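# Hang the power strip on two screws by its keyholes

## Task

Mount the power strip on the two screws through its keyhole slots, with the narrow end of each slot pointing up, so it stays level and in place with no help from the robot.

## Robot and tools

Robot and frame. Two arms, left_arm and right_arm, each with a parallel two-finger gripper and a wrist camera. All positions, orientations and offsets use the scene frame. Its origin is at table-top height, halfway between the two nominal arm bases. +x points out over the table, +z points up, and left_arm sits on the +y side. Arm names do not match image left and right. Calibrated bases: left_arm at (-0.011, +0.349, +0.004) m, right_arm at (+0.030, -0.235, +0.025) m. On each gripper the fingers extend along its own +z and open and close along its y. end_effector_position is the point between the finger pads, roughly 1 cm short of the fingertips.

execute_actions(actions, cameras). actions is a list of actions. Each action is a table of at most 15 rows, and each row lasts one control step (1/30 s). A table with fewer rows repeats its final row until 15 steps have passed. Every row holds 14 numbers in [-1, 1]: left_arm dx, dy, dz, rx, ry, rz, opening, then the same seven for right_arm. Both arms are always included. dx..rz are an offset along the scene axes, measured from that arm's Hand target as it was when the action began. Every row counts from that same starting point, not from the row before it. Sending the same offset again moves the arm that much further. Scale: 1.0 means 0.6 m of travel or 180 degrees of turn. rx, ry, rz form a single rotation vector, and the turn is about the hand position. A combined dx, dy, dz longer than 1.0 is scaled down along its direction. Six zeros keep the arm at its Hand target. Opening is absolute, not an offset: +1 is fully open (0.094 m) and -1 is closed. A 0 there commands half open, so to keep a gripper unchanged, send its current command again. cameras takes a list of names, ["all"], or []. Images come back only if you ask for them or if actions is empty.

move(target, speed, blend, opening_speed, grip_force, blocking, cameras). target is either one 14-number row laid out as above, or a list of up to 15 such rows that form waypoints. Every waypoint is an offset from the Hand targets at the start of the move, not from the previous waypoint. The grippers follow straight paths and do not avoid obstacles. speed is the top path speed in m/s, from 0.002 to 2.9, default 0.25. Rotation can go up to twice that number in rad/s. Give one value, or one for each waypoint. blend is a corner radius in metres for list waypoints; 0 means stop at each one. opening_speed is how fast the commanded opening changes, per second on the -1..1 scale, at least 0.2. grip_force is the force limit per finger pad in newtons, 10 to 50. Give one value or one per arm. It persists until changed, and low values close slowly. With blocking=false the call returns after about 0.5 s while the move keeps going. A move lasts at most 10 s. The result includes a "move:" line: done means within 10 mm and 2 degrees of the target. Other endings are off_target, moving, held or fault. limits=paced means a pose was clipped, and limits=held means steps were withheld.

wait(seconds 0..10) lets time run with the current commands. stop() brakes a running move. zoom_image(camera, region=[x0,y0,x1,y1]) enlarges part of the newest image from that camera; region is in pixels and at most 504 wide and 504 high. read_manual(section) only returns licence text. finished_scene(scene) ends the scene for good, and the strip must stay hung after the robot lets go.

Cameras: cam_head_left, cam_head_right, cam_high, cam_low, cam_left_wrist, cam_right_wrist, all 896x504.

Reading results. Each result gives every gripper's end_effector_position in metres, end_effector_quat_wxyz, its Hand target, Tool commands, grip_measured (measured opening on the -1..1 scale), grip_effort_nm (gripper motor effort, negative means closing; it is not pad force), joint positions, velocities and torques, and motor temperatures. Hand target is the last commanded pose after clipping, and the next offsets are measured from it. Friction and load can leave the gripper a few cm short of its target. That is not evidence of contact. Any later command re-requests the target; if the gripper is still short, add the missing distance as an offset. Each step, the controller limits commanded orientation to within 40 degrees of the current orientation. An empty grip reads up to about 2.5 mm wide. When squeezing a hard part it reads a few mm below the part's width. Force rises as you command below the first-touch reading. To release, command an opening clearly above grip_measured.

Cautions. Never let the arms, their grippers or their wrist cameras hit or squeeze each other; this can fail the scene. Avoid fast impacts, hard presses against fixtures, letting go of a moving part, and drops. The strip must not end up off the table. Contact with a wrist-camera cable counts as a touch by that arm. Route paths around an arm's own base, not close past it. Keep moves slow near contact, because speed makes hits harder and lag larger. Holding loads, reaching far, or pushing against something heats the motors. MOTOR HOT appears at 75 °C. At 90 °C the arm folds up and stays idle, and at 100 °C it goes limp. Loose objects may occasionally be nudged by outside disturbances.

Each tool is called after ">>>" by a JSON object that holds its "fn" and its "kwargs", one argument or row to a line.

## Session

>>> {"fn": "execute_actions", "kwargs": {
  "actions": []
}}

Scene clock: 0.00 s.
left_arm: end_effector_position=(+0.3733, +0.1807, +0.0660) grip_measured=+1.000 grip_effort_nm=n/a end_effector_quat_wxyz=(+0.304, +0.067, +0.948, -0.063) | right_arm: end_effector_position=(+0.3619, -0.1337, +0.0616) grip_measured=+1.000 grip_effort_nm=n/a end_effector_quat_wxyz=(+0.378, +0.062, +0.923, +0.027)
Joint positions: left_arm=[-0.453 1.685 0.966 -0.229 -0.111 -0.287 0.094] | right_arm=[0.473 1.456 0.513 0.099 0.31 0.468 0.094]
Joint velocities: within noise
Joint torques (N m): no reading
Motor temperatures (°C): left_arm=[27 29 33 41 30 29 30] | right_arm=[30 30 33 38 26 26 24]
Heat: left arm: 41 °C; right arm: 38 °C.
Hand target: left_arm +0.3778, +0.1791, +0.0753; +0.316, +0.065, +0.944, -0.067 | right_arm +0.3644, -0.1336, +0.0660; +0.384, +0.063, +0.921, +0.027
Tool commands: left_gripper/opening=+1.0 right_gripper/opening=+1.0

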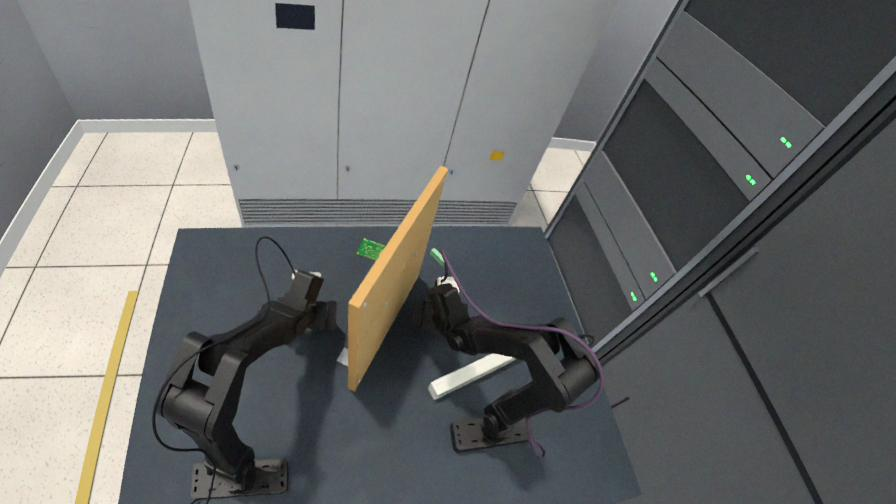

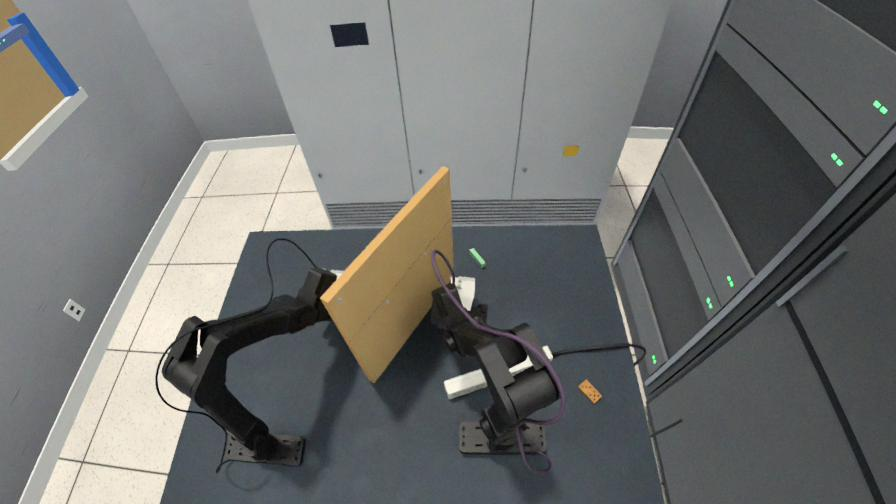

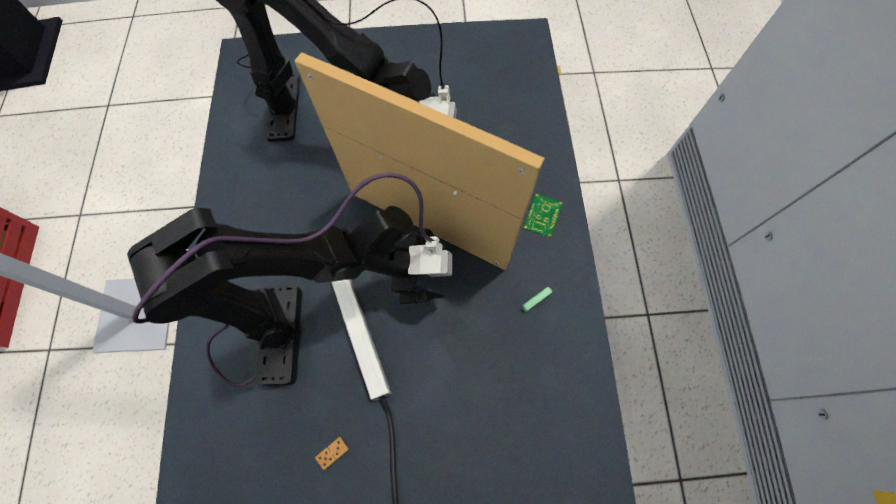

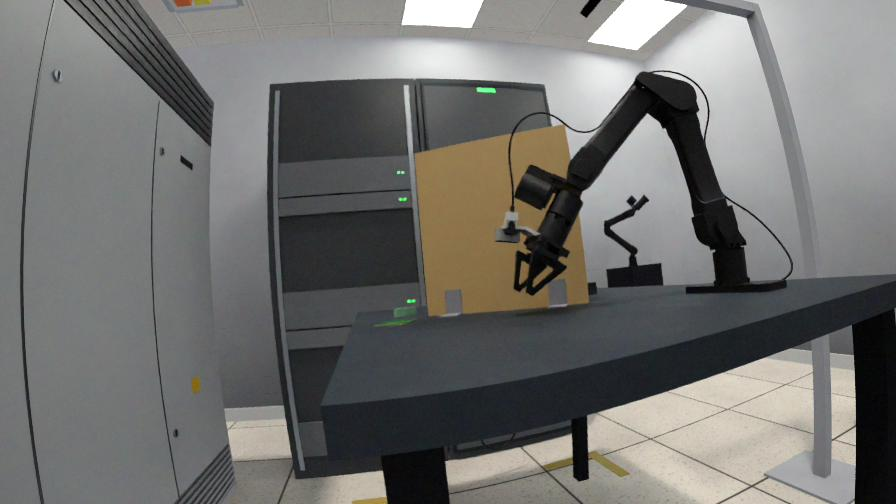

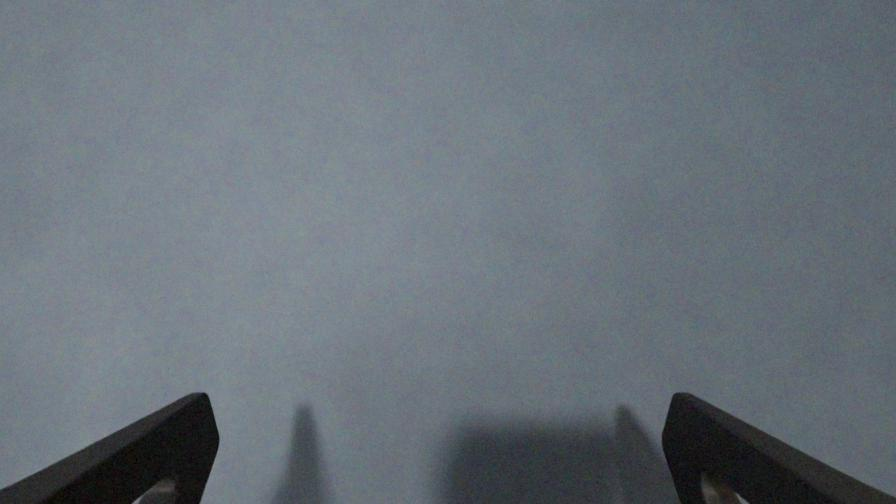

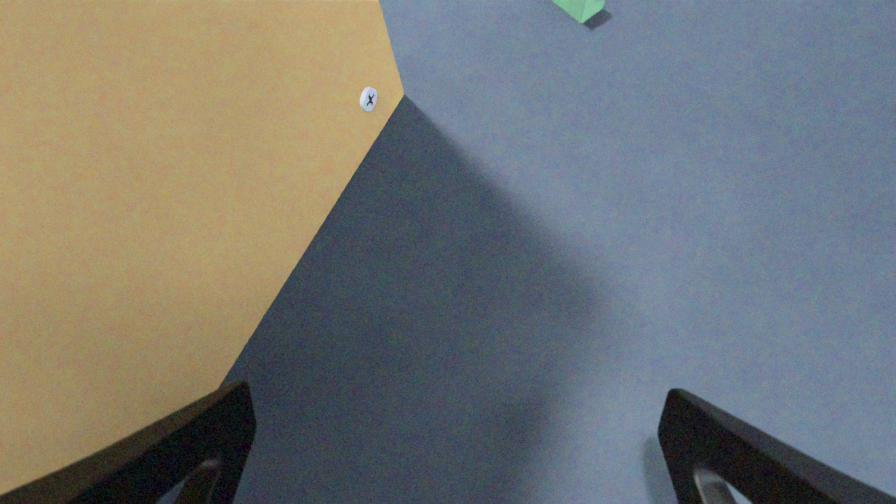

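>>> {"fn": "zoom_image", "kwargs": {
  "camera": "cam_high",
  "region": [280, 40, 580, 280]
}}

>>> {"fn": "zoom_image", "kwargs": {
  "camera": "cam_high",
  "region": [300, 260, 500, 480]
}}

>>> {"fn": "zoom_image", "kwargs": {
  "camera": "cam_head_right",
  "region": [310, 160, 510, 400]
}}

>>> {"fn": "zoom_image", "kwargs": {
  "camera": "cam_head_right",
  "region": [420, 320, 680, 480]
}}

Scaled by 1.680 from the camera's 896x504 image, which has a finer 1280x720 frame.

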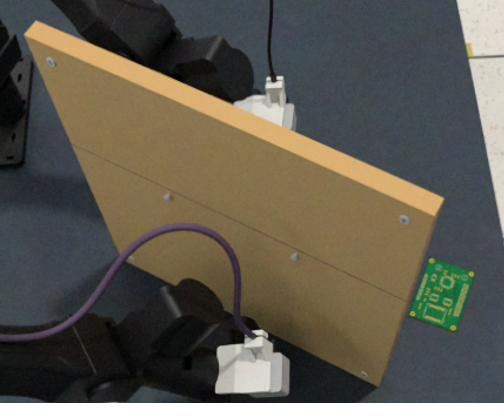

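Scaled by 2.291 from the camera's 896x504 image, which has a finer 1280x720 frame.

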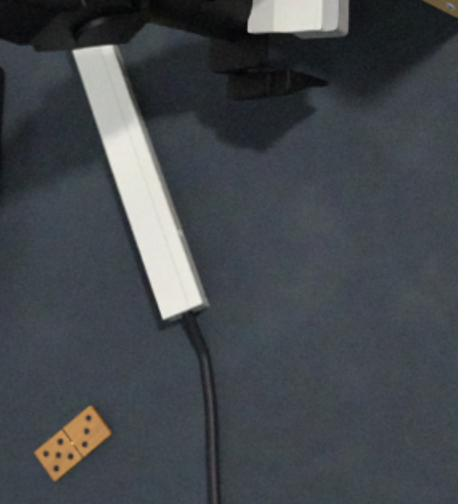

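Scaled by 2.100 from the camera's 896x504 image, which has a finer 1280x720 frame.

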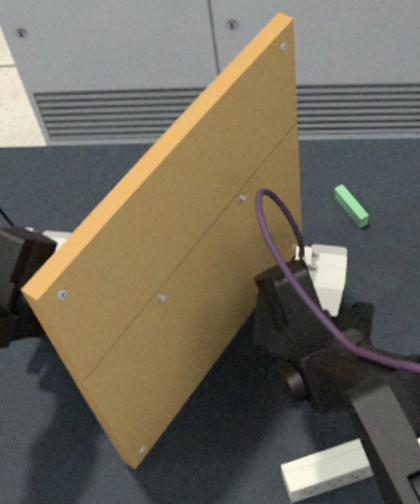

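Scaled by 1.938 from the camera's 896x504 image, which has a finer 1280x720 frame.

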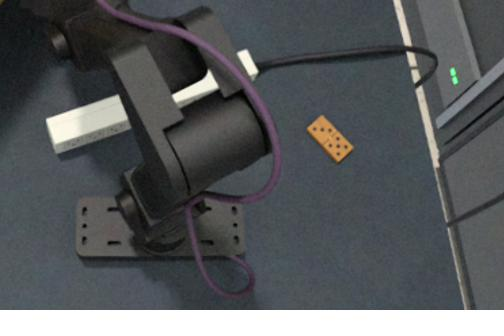

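>>> {"fn": "move", "kwargs": {
  "target": [0, 0, 0, 0, 0, 0, 1, -0.007, -0.11, 0.307, -0.0176, 0.2508, 0.0412, 1],
  "speed": 0.3,
  "cameras": ["cam_right_wrist", "cam_high", "cam_head_right", "cam_head_left"]
}}

Scene clock: 19.47 s.
left_arm: end_effector_position=(+0.3733, +0.1807, +0.0660) grip_measured=+1.000 grip_effort_nm=0.00 end_effector_quat_wxyz=(+0.304, +0.067, +0.948, -0.063) | right_arm: end_effector_position=(+0.3614, -0.2005, +0.2457) grip_measured=+1.000 grip_effort_nm=0.00 end_effector_quat_wxyz=(+0.067, +0.003, +0.998, +0.003)
Joint positions: left_arm=[-0.453 1.685 0.966 -0.229 -0.111 -0.287 0.094] | right_arm=[0.127 1.74 1.867 -1.564 0.009 0.111 0.094]
Joint torques (N m): left_arm=[-0.02 -7.36 7.5 1.36 -0.13 0.04] | right_arm=[-0.21 -7.65 7.05 0.54 -0.09 -0.01]
Motor temperatures (°C): left_arm=[27 30 38 42 30 29 30] | right_arm=[30 31 35 39 26 25 24]
Heat: left arm: 42 °C; right arm: 39 °C.
Hand target: left_arm +0.3778, +0.1791, +0.0753; +0.316, +0.065, +0.944, -0.067 | right_arm +0.3602, -0.1995, +0.2502; +0.000, +0.000, +1.000, +0.000
Off the commanded pose: left_arm 0.010 m, 1 deg | right_arm 0.005 m, 8 deg.
joint sent to its limit (right arm) — joint 4 (wrist pitch), lower limit. The joint targets are off in orientation, not in position.
move: off_target (right_arm)
camera_calibration:
cam_right_wrist: T_world_to_cam=[[0.014361, -0.999512, -0.0277325, -0.193866], [-0.95746, -0.0217406, 0.287745, 0.307073], [-0.288208, 0.0224205, -0.957305, 0.433859], [0, 0, 0, 1]] pos_world=[0.421836, -0.196823, 0.321601]
Images, in order (width x height): cam_head_left 896x504, cam_head_right 896x504, cam_high 896x504, cam_right_wrist 896x504.

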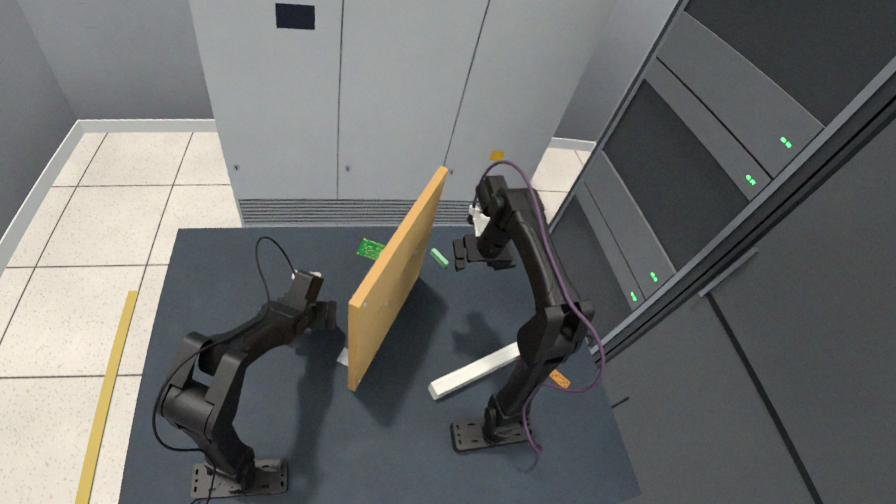

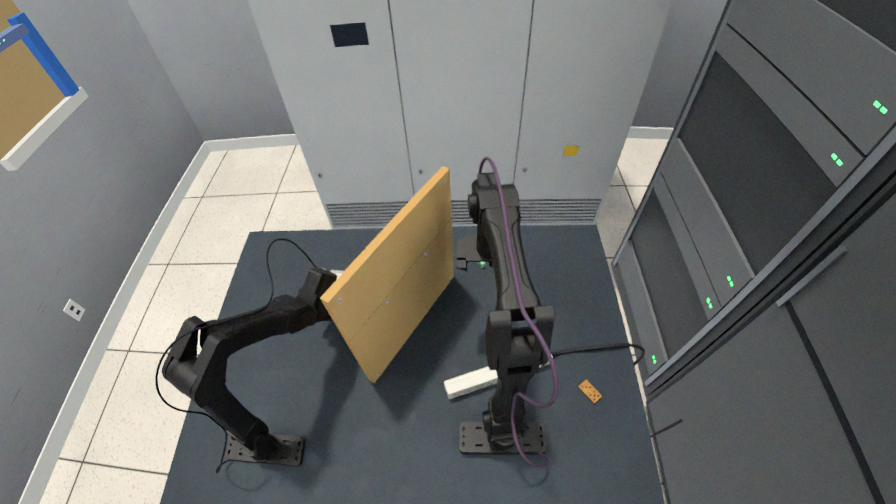

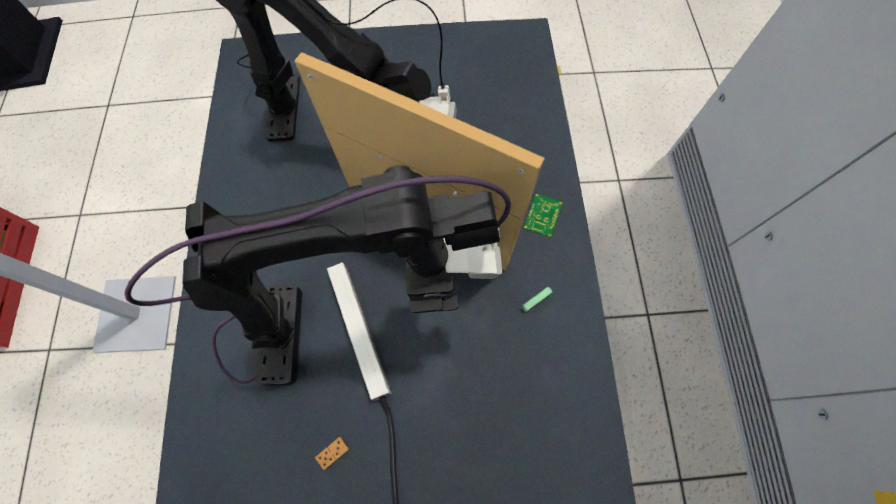

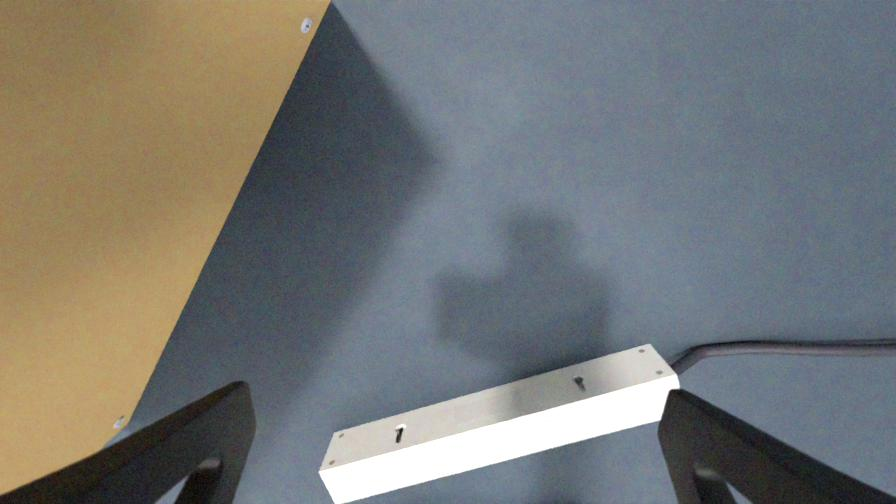

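>>> {"fn": "zoom_image", "kwargs": {
  "camera": "cam_right_wrist",
  "region": [300, 320, 720, 504]
}}

>>> {"fn": "zoom_image", "kwargs": {
  "camera": "cam_head_right",
  "region": [430, 340, 680, 460]
}}

>>> {"fn": "zoom_image", "kwargs": {
  "camera": "cam_head_right",
  "region": [310, 160, 510, 400]
}}

>>> {"fn": "zoom_image", "kwargs": {
  "camera": "cam_head_left",
  "region": [330, 160, 560, 420]
}}

Scaled by 1.200 from the camera's 896x504 image, which has a finer 1280x720 frame.

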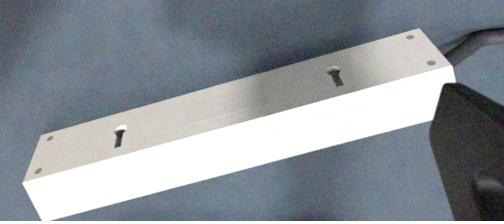

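Scaled by 2.016 from the camera's 896x504 image, which has a finer 1280x720 frame.

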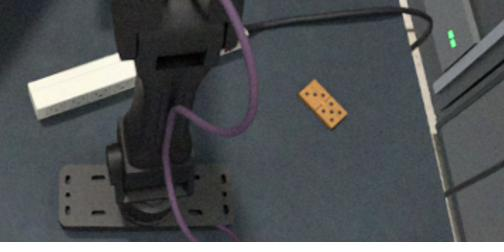

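Scaled by 2.100 from the camera's 896x504 image, which has a finer 1280x720 frame.

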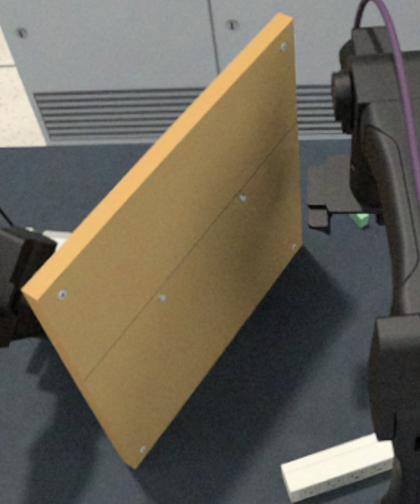

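Scaled by 1.938 from the camera's 896x504 image, which has a finer 1280x720 frame.

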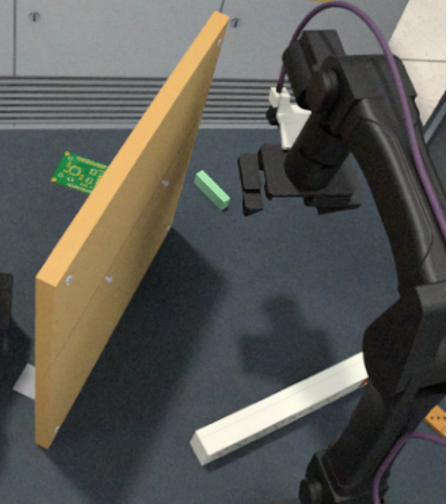

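>>> {"fn": "zoom_image", "kwargs": {
  "camera": "cam_right_wrist",
  "region": [310, 410, 450, 504]
}}

>>> {"fn": "zoom_image", "kwargs": {
  "camera": "cam_right_wrist",
  "region": [530, 330, 690, 440]
}}

>>> {"fn": "zoom_image", "kwargs": {
  "camera": "cam_high",
  "region": [320, 255, 460, 504]
}}

>>> {"fn": "zoom_image", "kwargs": {
  "camera": "cam_head_right",
  "region": [540, 310, 680, 410]
}}

Scaled by 3.600 from the camera's 896x504 image, which has a finer 1280x720 frame.

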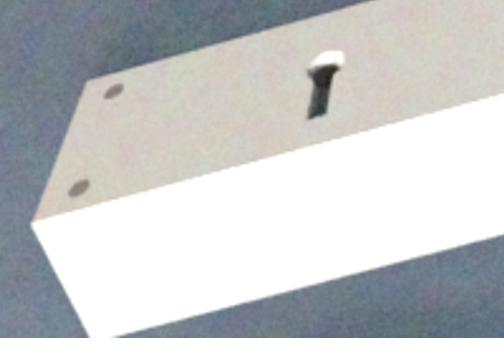

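Scaled by 3.150 from the camera's 896x504 image, which has a finer 1280x720 frame.

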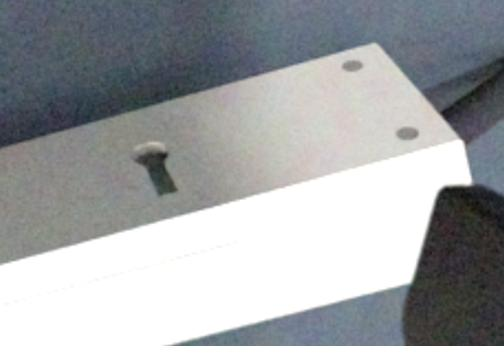

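Scaled by 2.024 from the camera's 896x504 image, which has a finer 1280x720 frame.

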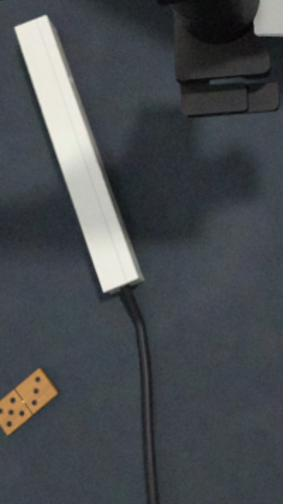

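Scaled by 3.600 from the camera's 896x504 image, which has a finer 1280x720 frame.

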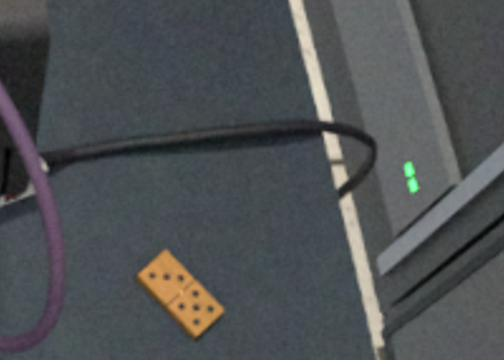

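>>> {"fn": "zoom_image", "kwargs": {
  "camera": "cam_high",
  "region": [360, 135, 480, 215]
}}

>>> {"fn": "zoom_image", "kwargs": {
  "camera": "cam_head_left",
  "region": [370, 240, 430, 320]
}}

>>> {"fn": "zoom_image", "kwargs": {
  "camera": "cam_head_right",
  "region": [370, 235, 450, 320]
}}

Scaled by 4.200 from the camera's 896x504 image, which has a finer 1280x720 frame.

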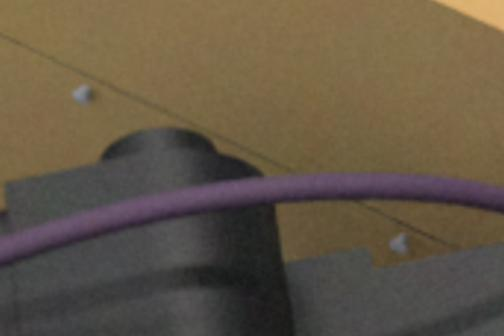

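Scaled by 6.300 from the camera's 896x504 image, which has a finer 1280x720 frame.

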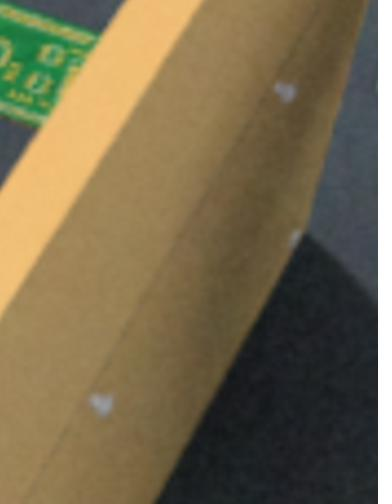

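Scaled by 5.929 from the camera's 896x504 image, which has a finer 1280x720 frame.

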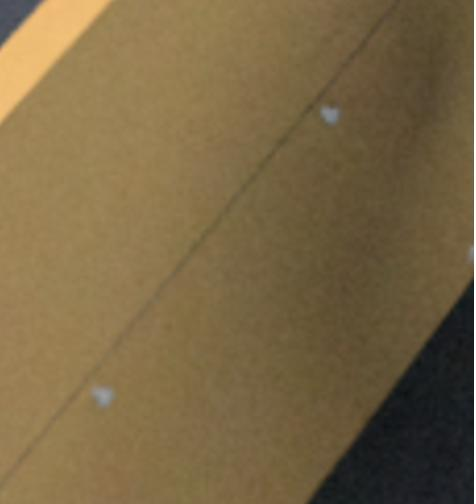

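>>> {"fn": "move", "kwargs": {
  "target": [0, 0, 0, 0, 0, 0, 1, -0.09, 0.154, -0.058, 0.4859, -0.1385, -0.1385, 1],
  "speed": 0.3,
  "cameras": ["cam_right_wrist", "cam_head_right", "cam_high"]
}}

Scene clock: 61.30 s.
left_arm: end_effector_position=(+0.3733, +0.1807, +0.0660) grip_measured=+1.000 grip_effort_nm=0.00 end_effector_quat_wxyz=(+0.304, +0.067, +0.948, -0.063) | right_arm: end_effector_position=(+0.3068, -0.1081, +0.2173) grip_measured=+1.000 grip_effort_nm=-0.01 end_effector_quat_wxyz=(+0.189, +0.196, +0.681, +0.680)
Joint positions: left_arm=[-0.453 1.685 0.966 -0.229 -0.111 -0.287 0.094] | right_arm=[-0.129 1.223 0.227 0.985 -1.168 1.571 0.094]
Joint torques (N m): left_arm=[-0.03 -7.36 7.5 1.36 -0.13 0.04] | right_arm=[0.44 -2 4.31 1.92 0.1 -0.04]
Heat: left arm: 41 °C; right arm: 37 °C.
Hand target: left_arm +0.3778, +0.1791, +0.0753; +0.316, +0.065, +0.944, -0.067 | right_arm +0.3061, -0.1071, +0.2153; +0.194, +0.194, +0.680, +0.680
Off the commanded pose: left_arm 0.010 m, 1 deg | right_arm 0.002 m, 1 deg.
move: done
camera_calibration:
cam_right_wrist: T_world_to_cam=[[0.0166842, 0.013523, -0.999769, 0.218545], [-0.99182, 0.126782, -0.0148367, 0.357367], [0.126552, 0.991838, 0.0155277, 0.155006], [0, 0, 0, 1]] pos_world=[0.331181, -0.202004, 0.22139]
Images, in order (width x height): cam_head_right 896x504, cam_high 896x504, cam_right_wrist 896x504.

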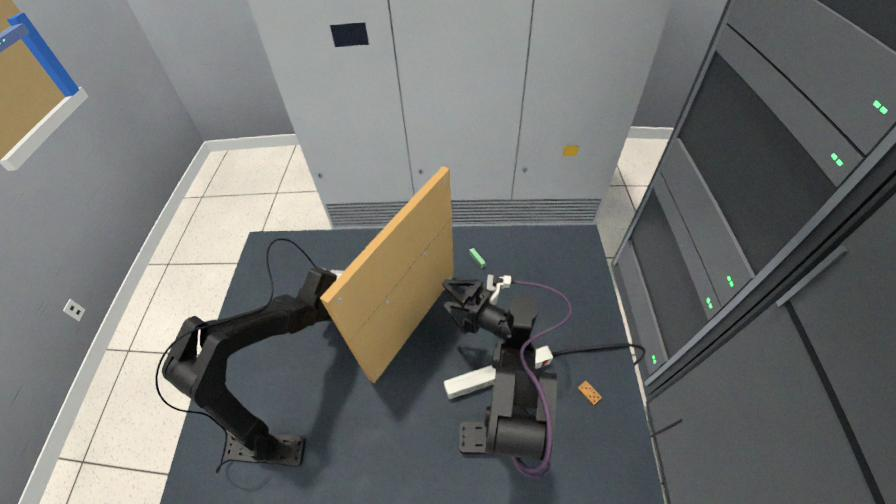

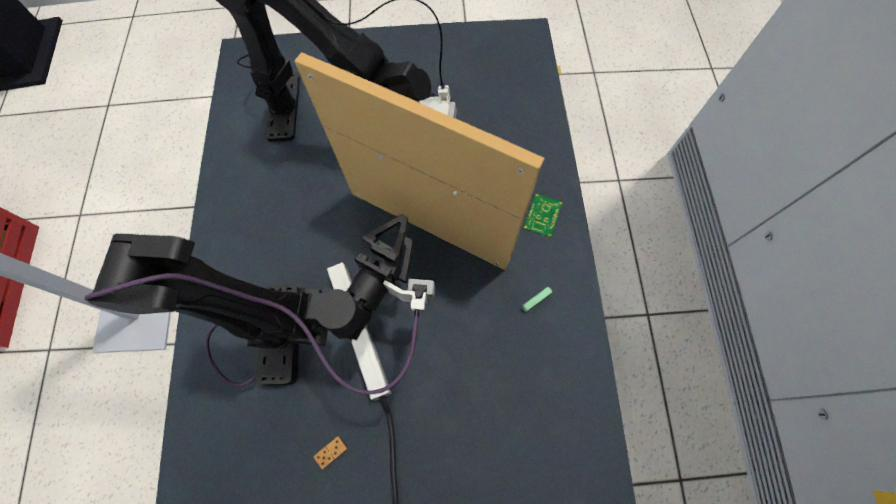

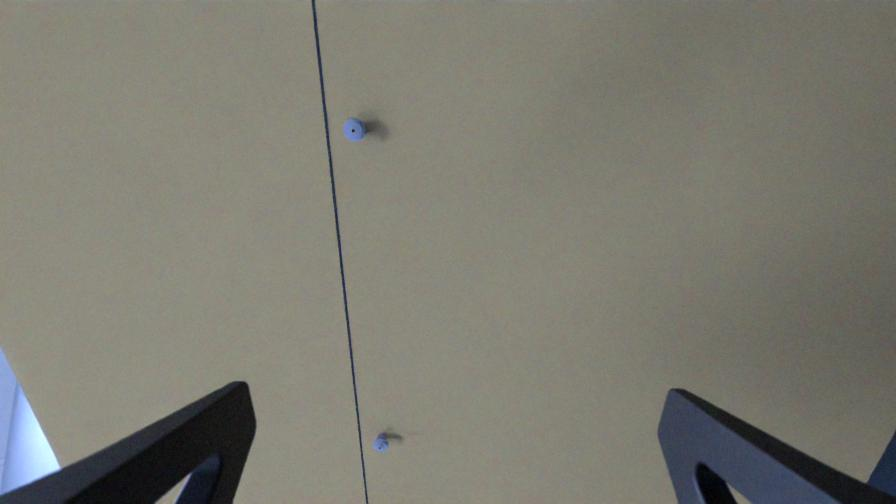

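>>> {"fn": "zoom_image", "kwargs": {
  "camera": "cam_right_wrist",
  "region": [305, 80, 425, 180]
}}

>>> {"fn": "zoom_image", "kwargs": {
  "camera": "cam_right_wrist",
  "region": [330, 400, 450, 500]
}}

>>> {"fn": "zoom_image", "kwargs": {
  "camera": "cam_high",
  "region": [290, 50, 550, 280]
}}

>>> {"fn": "zoom_image", "kwargs": {
  "camera": "cam_high",
  "region": [320, 190, 460, 310]
}}

Scaled by 4.200 from the camera's 896x504 image, which has a finer 1280x720 frame.

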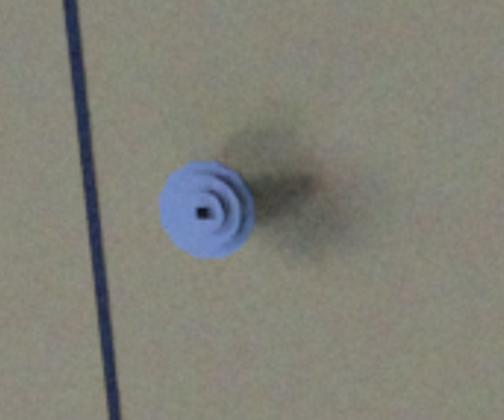

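Scaled by 4.200 from the camera's 896x504 image, which has a finer 1280x720 frame.

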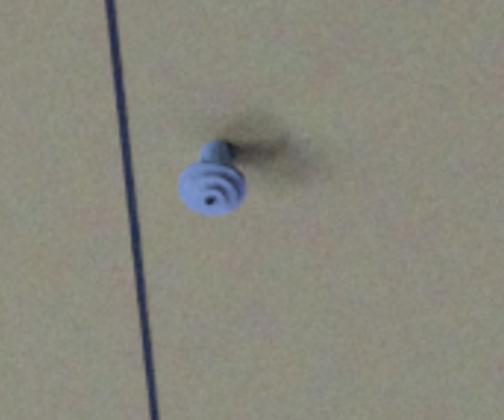

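Scaled by 1.938 from the camera's 896x504 image, which has a finer 1280x720 frame.

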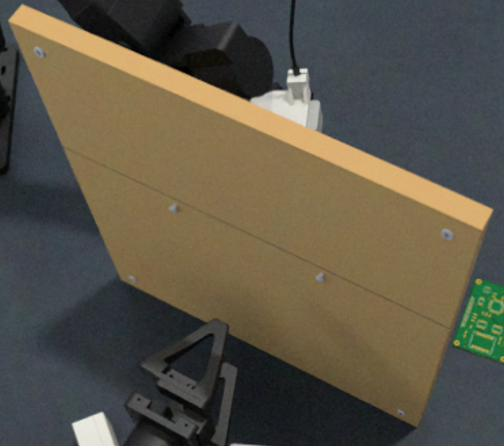

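Scaled by 3.600 from the camera's 896x504 image, which has a finer 1280x720 frame.

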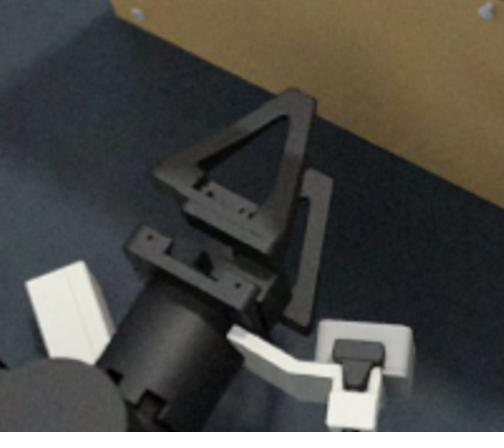

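>>> {"fn": "move", "kwargs": {
  "target": [0, 0, 0, 0, 0, 0, 1, -0.0043, 0.0852, 0.0767, 0, 0, 0, 1],
  "speed": 0.25,
  "cameras": ["cam_right_wrist"]
}}

Scene clock: 98.03 s.
left_arm: end_effector_position=(+0.3733, +0.1807, +0.0660) grip_measured=+1.000 grip_effort_nm=0.00 end_effector_quat_wxyz=(+0.304, +0.067, +0.948, -0.063) | right_arm: end_effector_position=(+0.3010, -0.0569, +0.2466) grip_measured=+1.000 grip_effort_nm=-0.01 end_effector_quat_wxyz=(+0.176, +0.209, +0.683, +0.677)
Joint positions: left_arm=[-0.453 1.685 0.966 -0.229 -0.111 -0.287 0.094] | right_arm=[0.154 1.032 0.309 0.689 -0.886 1.587 0.094]
Joint torques (N m): left_arm=[-0.03 -7.36 7.5 1.36 -0.13 0.04] | right_arm=[0.54 -3.52 9.03 1.72 0.05 -0.11]
Heat: left arm: 41 °C; right arm: 39 °C.
Hand target: left_arm +0.3778, +0.1791, +0.0753; +0.316, +0.065, +0.944, -0.067 | right_arm +0.3036, -0.0560, +0.2614; +0.194, +0.194, +0.680, +0.680
Off the commanded pose: left_arm 0.010 m, 1 deg | right_arm 0.015 m, 3 deg.
move: off_target (right_arm)
camera_calibration:
cam_right_wrist: T_world_to_cam=[[-0.0212086, 0.0161454, -0.999645, 0.258726], [-0.991845, 0.125344, 0.0230676, 0.336172], [0.125672, 0.991982, 0.0133553, 0.105244], [0, 0, 0, 1]] pos_world=[0.325691, -0.150715, 0.249474]
Images, in order (width x height): cam_right_wrist 896x504.

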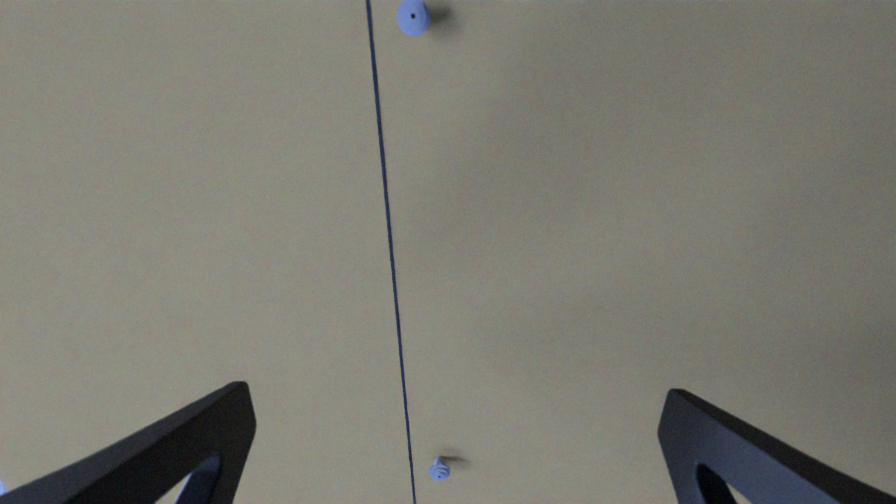

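>>> {"fn": "zoom_image", "kwargs": {
  "camera": "cam_right_wrist",
  "region": [350, 0, 470, 100]
}}

>>> {"fn": "zoom_image", "kwargs": {
  "camera": "cam_right_wrist",
  "region": [380, 404, 500, 504]
}}

Scaled by 4.200 from the camera's 896x504 image, which has a finer 1280x720 frame.

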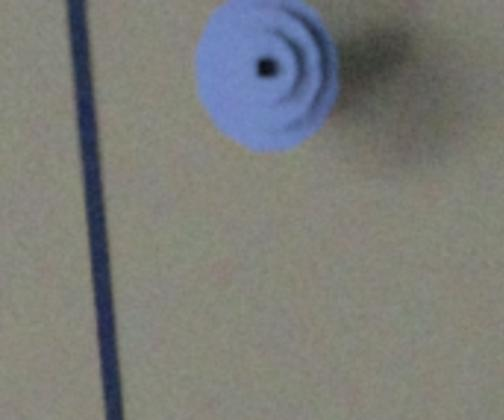

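Scaled by 4.200 from the camera's 896x504 image, which has a finer 1280x720 frame.

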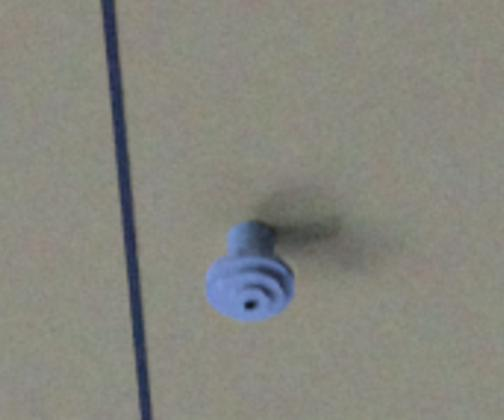

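>>> {"fn": "move", "kwargs": {
  "target": [
    [0, 0, 0, 0, 0, 0, 1, -0.0713, -0.1127, 0, 0, 0, 0, 1],
    [0, 0, 0, 0, 0, 0, 1, -0.1893, -0.285, -0.1857, -0.3199, 0.3943, -0.1661, 1]
  ],
  "speed": 0.3,
  "blend": [0.04, 0],
  "cameras": ["cam_right_wrist", "cam_head_right", "cam_high", "cam_head_left"]
}}

Scene clock: 110.87 s.
left_arm: end_effector_position=(+0.3733, +0.1807, +0.0660) grip_measured=+1.000 grip_effort_nm=0.00 end_effector_quat_wxyz=(+0.304, +0.067, +0.948, -0.063) | right_arm: end_effector_position=(+0.1884, -0.2251, +0.1433) grip_measured=+1.000 grip_effort_nm=-0.01 end_effector_quat_wxyz=(-0.007, +0.573, +0.819, +0.005)
Joint positions: left_arm=[-0.453 1.685 0.966 -0.229 -0.111 -0.287 0.094] | right_arm=[0.061 1.133 0.937 -1.38 -0.016 1.262 0.094]
Joint torques (N m): left_arm=[-0.02 -7.38 7.5 1.36 -0.13 0.04] | right_arm=[0.64 -1.61 8.01 0.3 0.11 0.13]
Heat: left arm: 41 °C; right arm: 38 °C.
Hand target: left_arm +0.3778, +0.1791, +0.0753; +0.316, +0.065, +0.944, -0.067 | right_arm +0.1900, -0.2271, +0.1500; +0.000, +0.574, +0.819, -0.001
Off the commanded pose: left_arm 0.010 m, 1 deg | right_arm 0.007 m, 1 deg.
move: done; blend cut to 0.0398 m at target 1
camera_calibration:
cam_right_wrist: T_world_to_cam=[[-0.933861, -0.356788, -0.0246049, 0.104116], [-0.332499, 0.840832, 0.427136, 0.226827], [-0.131708, 0.407067, -0.903853, 0.335962], [0, 0, 0, 1]] pos_world=[0.216899, -0.290335, 0.209336]
Images, in order (width x height): cam_head_left 896x504, cam_head_right 896x504, cam_high 896x504, cam_right_wrist 896x504.

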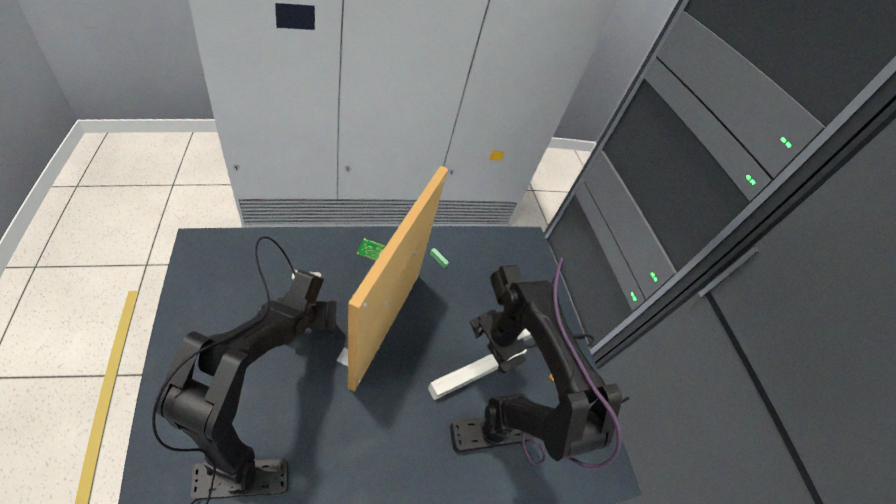

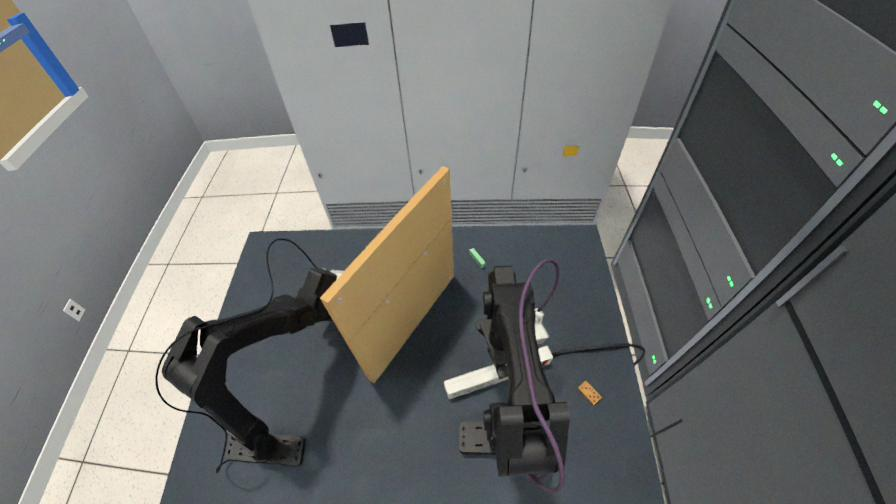

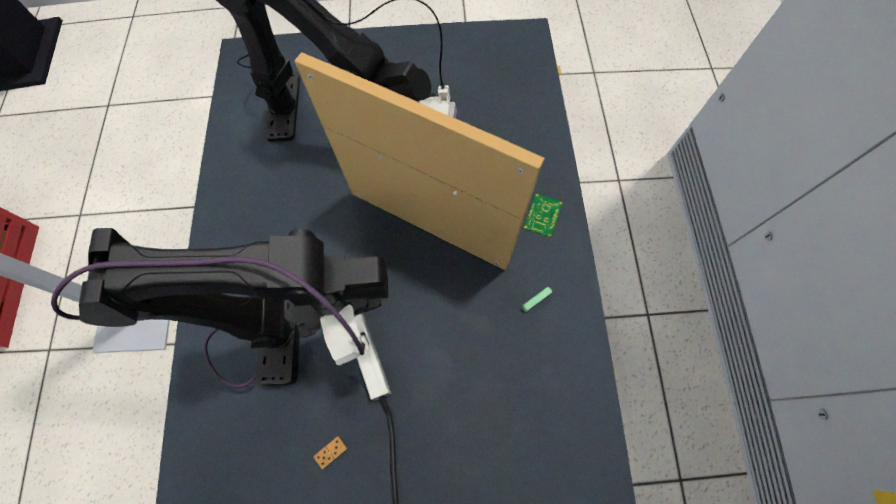

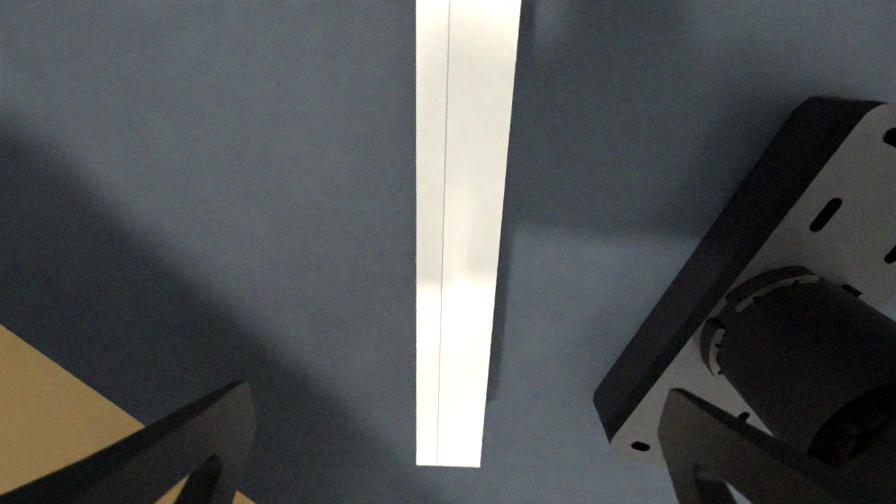

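>>> {"fn": "zoom_image", "kwargs": {
  "camera": "cam_right_wrist",
  "region": [180, 360, 300, 504]
}}

>>> {"fn": "zoom_image", "kwargs": {
  "camera": "cam_right_wrist",
  "region": [620, 360, 740, 504]
}}

>>> {"fn": "zoom_image", "kwargs": {
  "camera": "cam_right_wrist",
  "region": [380, 380, 520, 500]
}}

Scaled by 3.500 from the camera's 896x504 image, which has a finer 1280x720 frame.

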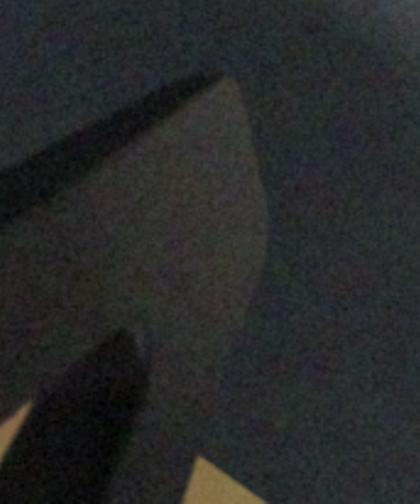

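Scaled by 3.500 from the camera's 896x504 image, which has a finer 1280x720 frame.

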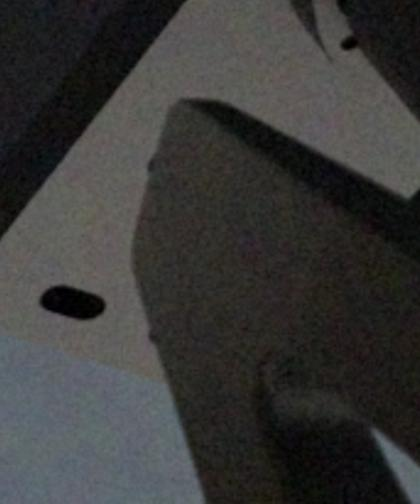

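Scaled by 3.600 from the camera's 896x504 image, which has a finer 1280x720 frame.

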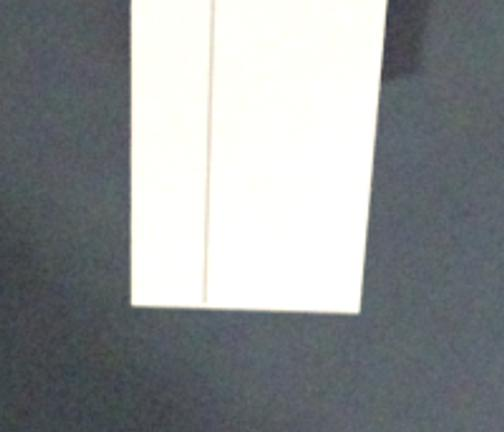

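>>> {"fn": "move", "kwargs": {
  "target": [0, 0, 0, 0, 0, 0, 1, 0.001, -0.0075, -0.1817, 0, 0, -0.0044, 1],
  "speed": 0.15,
  "cameras": ["cam_right_wrist", "cam_head_right"]
}}

Scene clock: 121.57 s.
left_arm: end_effector_position=(+0.3733, +0.1807, +0.0660) grip_measured=+1.000 grip_effort_nm=0.00 end_effector_quat_wxyz=(+0.304, +0.067, +0.948, -0.063) | right_arm: end_effector_position=(+0.1911, -0.2277, +0.0444) grip_measured=+1.000 grip_effort_nm=-0.01 end_effector_quat_wxyz=(-0.004, +0.579, +0.815, +0.006)
Joint positions: left_arm=[-0.453 1.685 0.966 -0.229 -0.111 -0.287 0.094] | right_arm=[0.045 1.214 0.584 -0.939 -0.014 1.26 0.094]
Joint torques (N m): left_arm=[-0.03 -7.38 7.5 1.37 -0.13 0.03] | right_arm=[-0.69 -1.52 4.41 0.64 0.1 -0.04]
Heat: left arm: 40 °C; right arm: 36 °C.
Hand target: left_arm +0.3778, +0.1791, +0.0753; +0.316, +0.065, +0.944, -0.067 | right_arm +0.1907, -0.2315, +0.0409; +0.000, +0.580, +0.815, +0.000
Off the commanded pose: left_arm 0.010 m, 1 deg | right_arm 0.005 m, 1 deg.
move: done
camera_calibration:
cam_right_wrist: T_world_to_cam=[[-0.938486, -0.344011, -0.0300143, 0.107215], [-0.323584, 0.845739, 0.424286, 0.271781], [-0.120575, 0.407898, -0.905031, 0.246112], [0, 0, 0, 1]] pos_world=[0.218239, -0.293361, 0.110645]
Images, in order (width x height): cam_head_right 896x504, cam_right_wrist 896x504.

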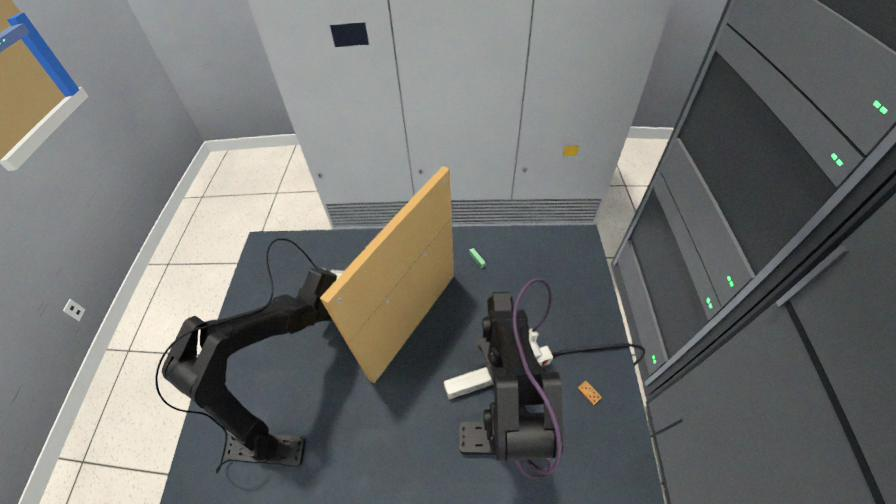

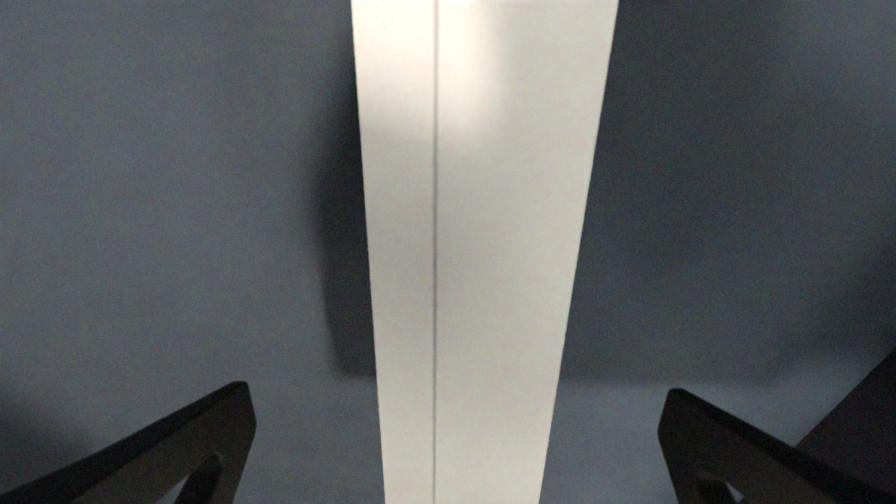

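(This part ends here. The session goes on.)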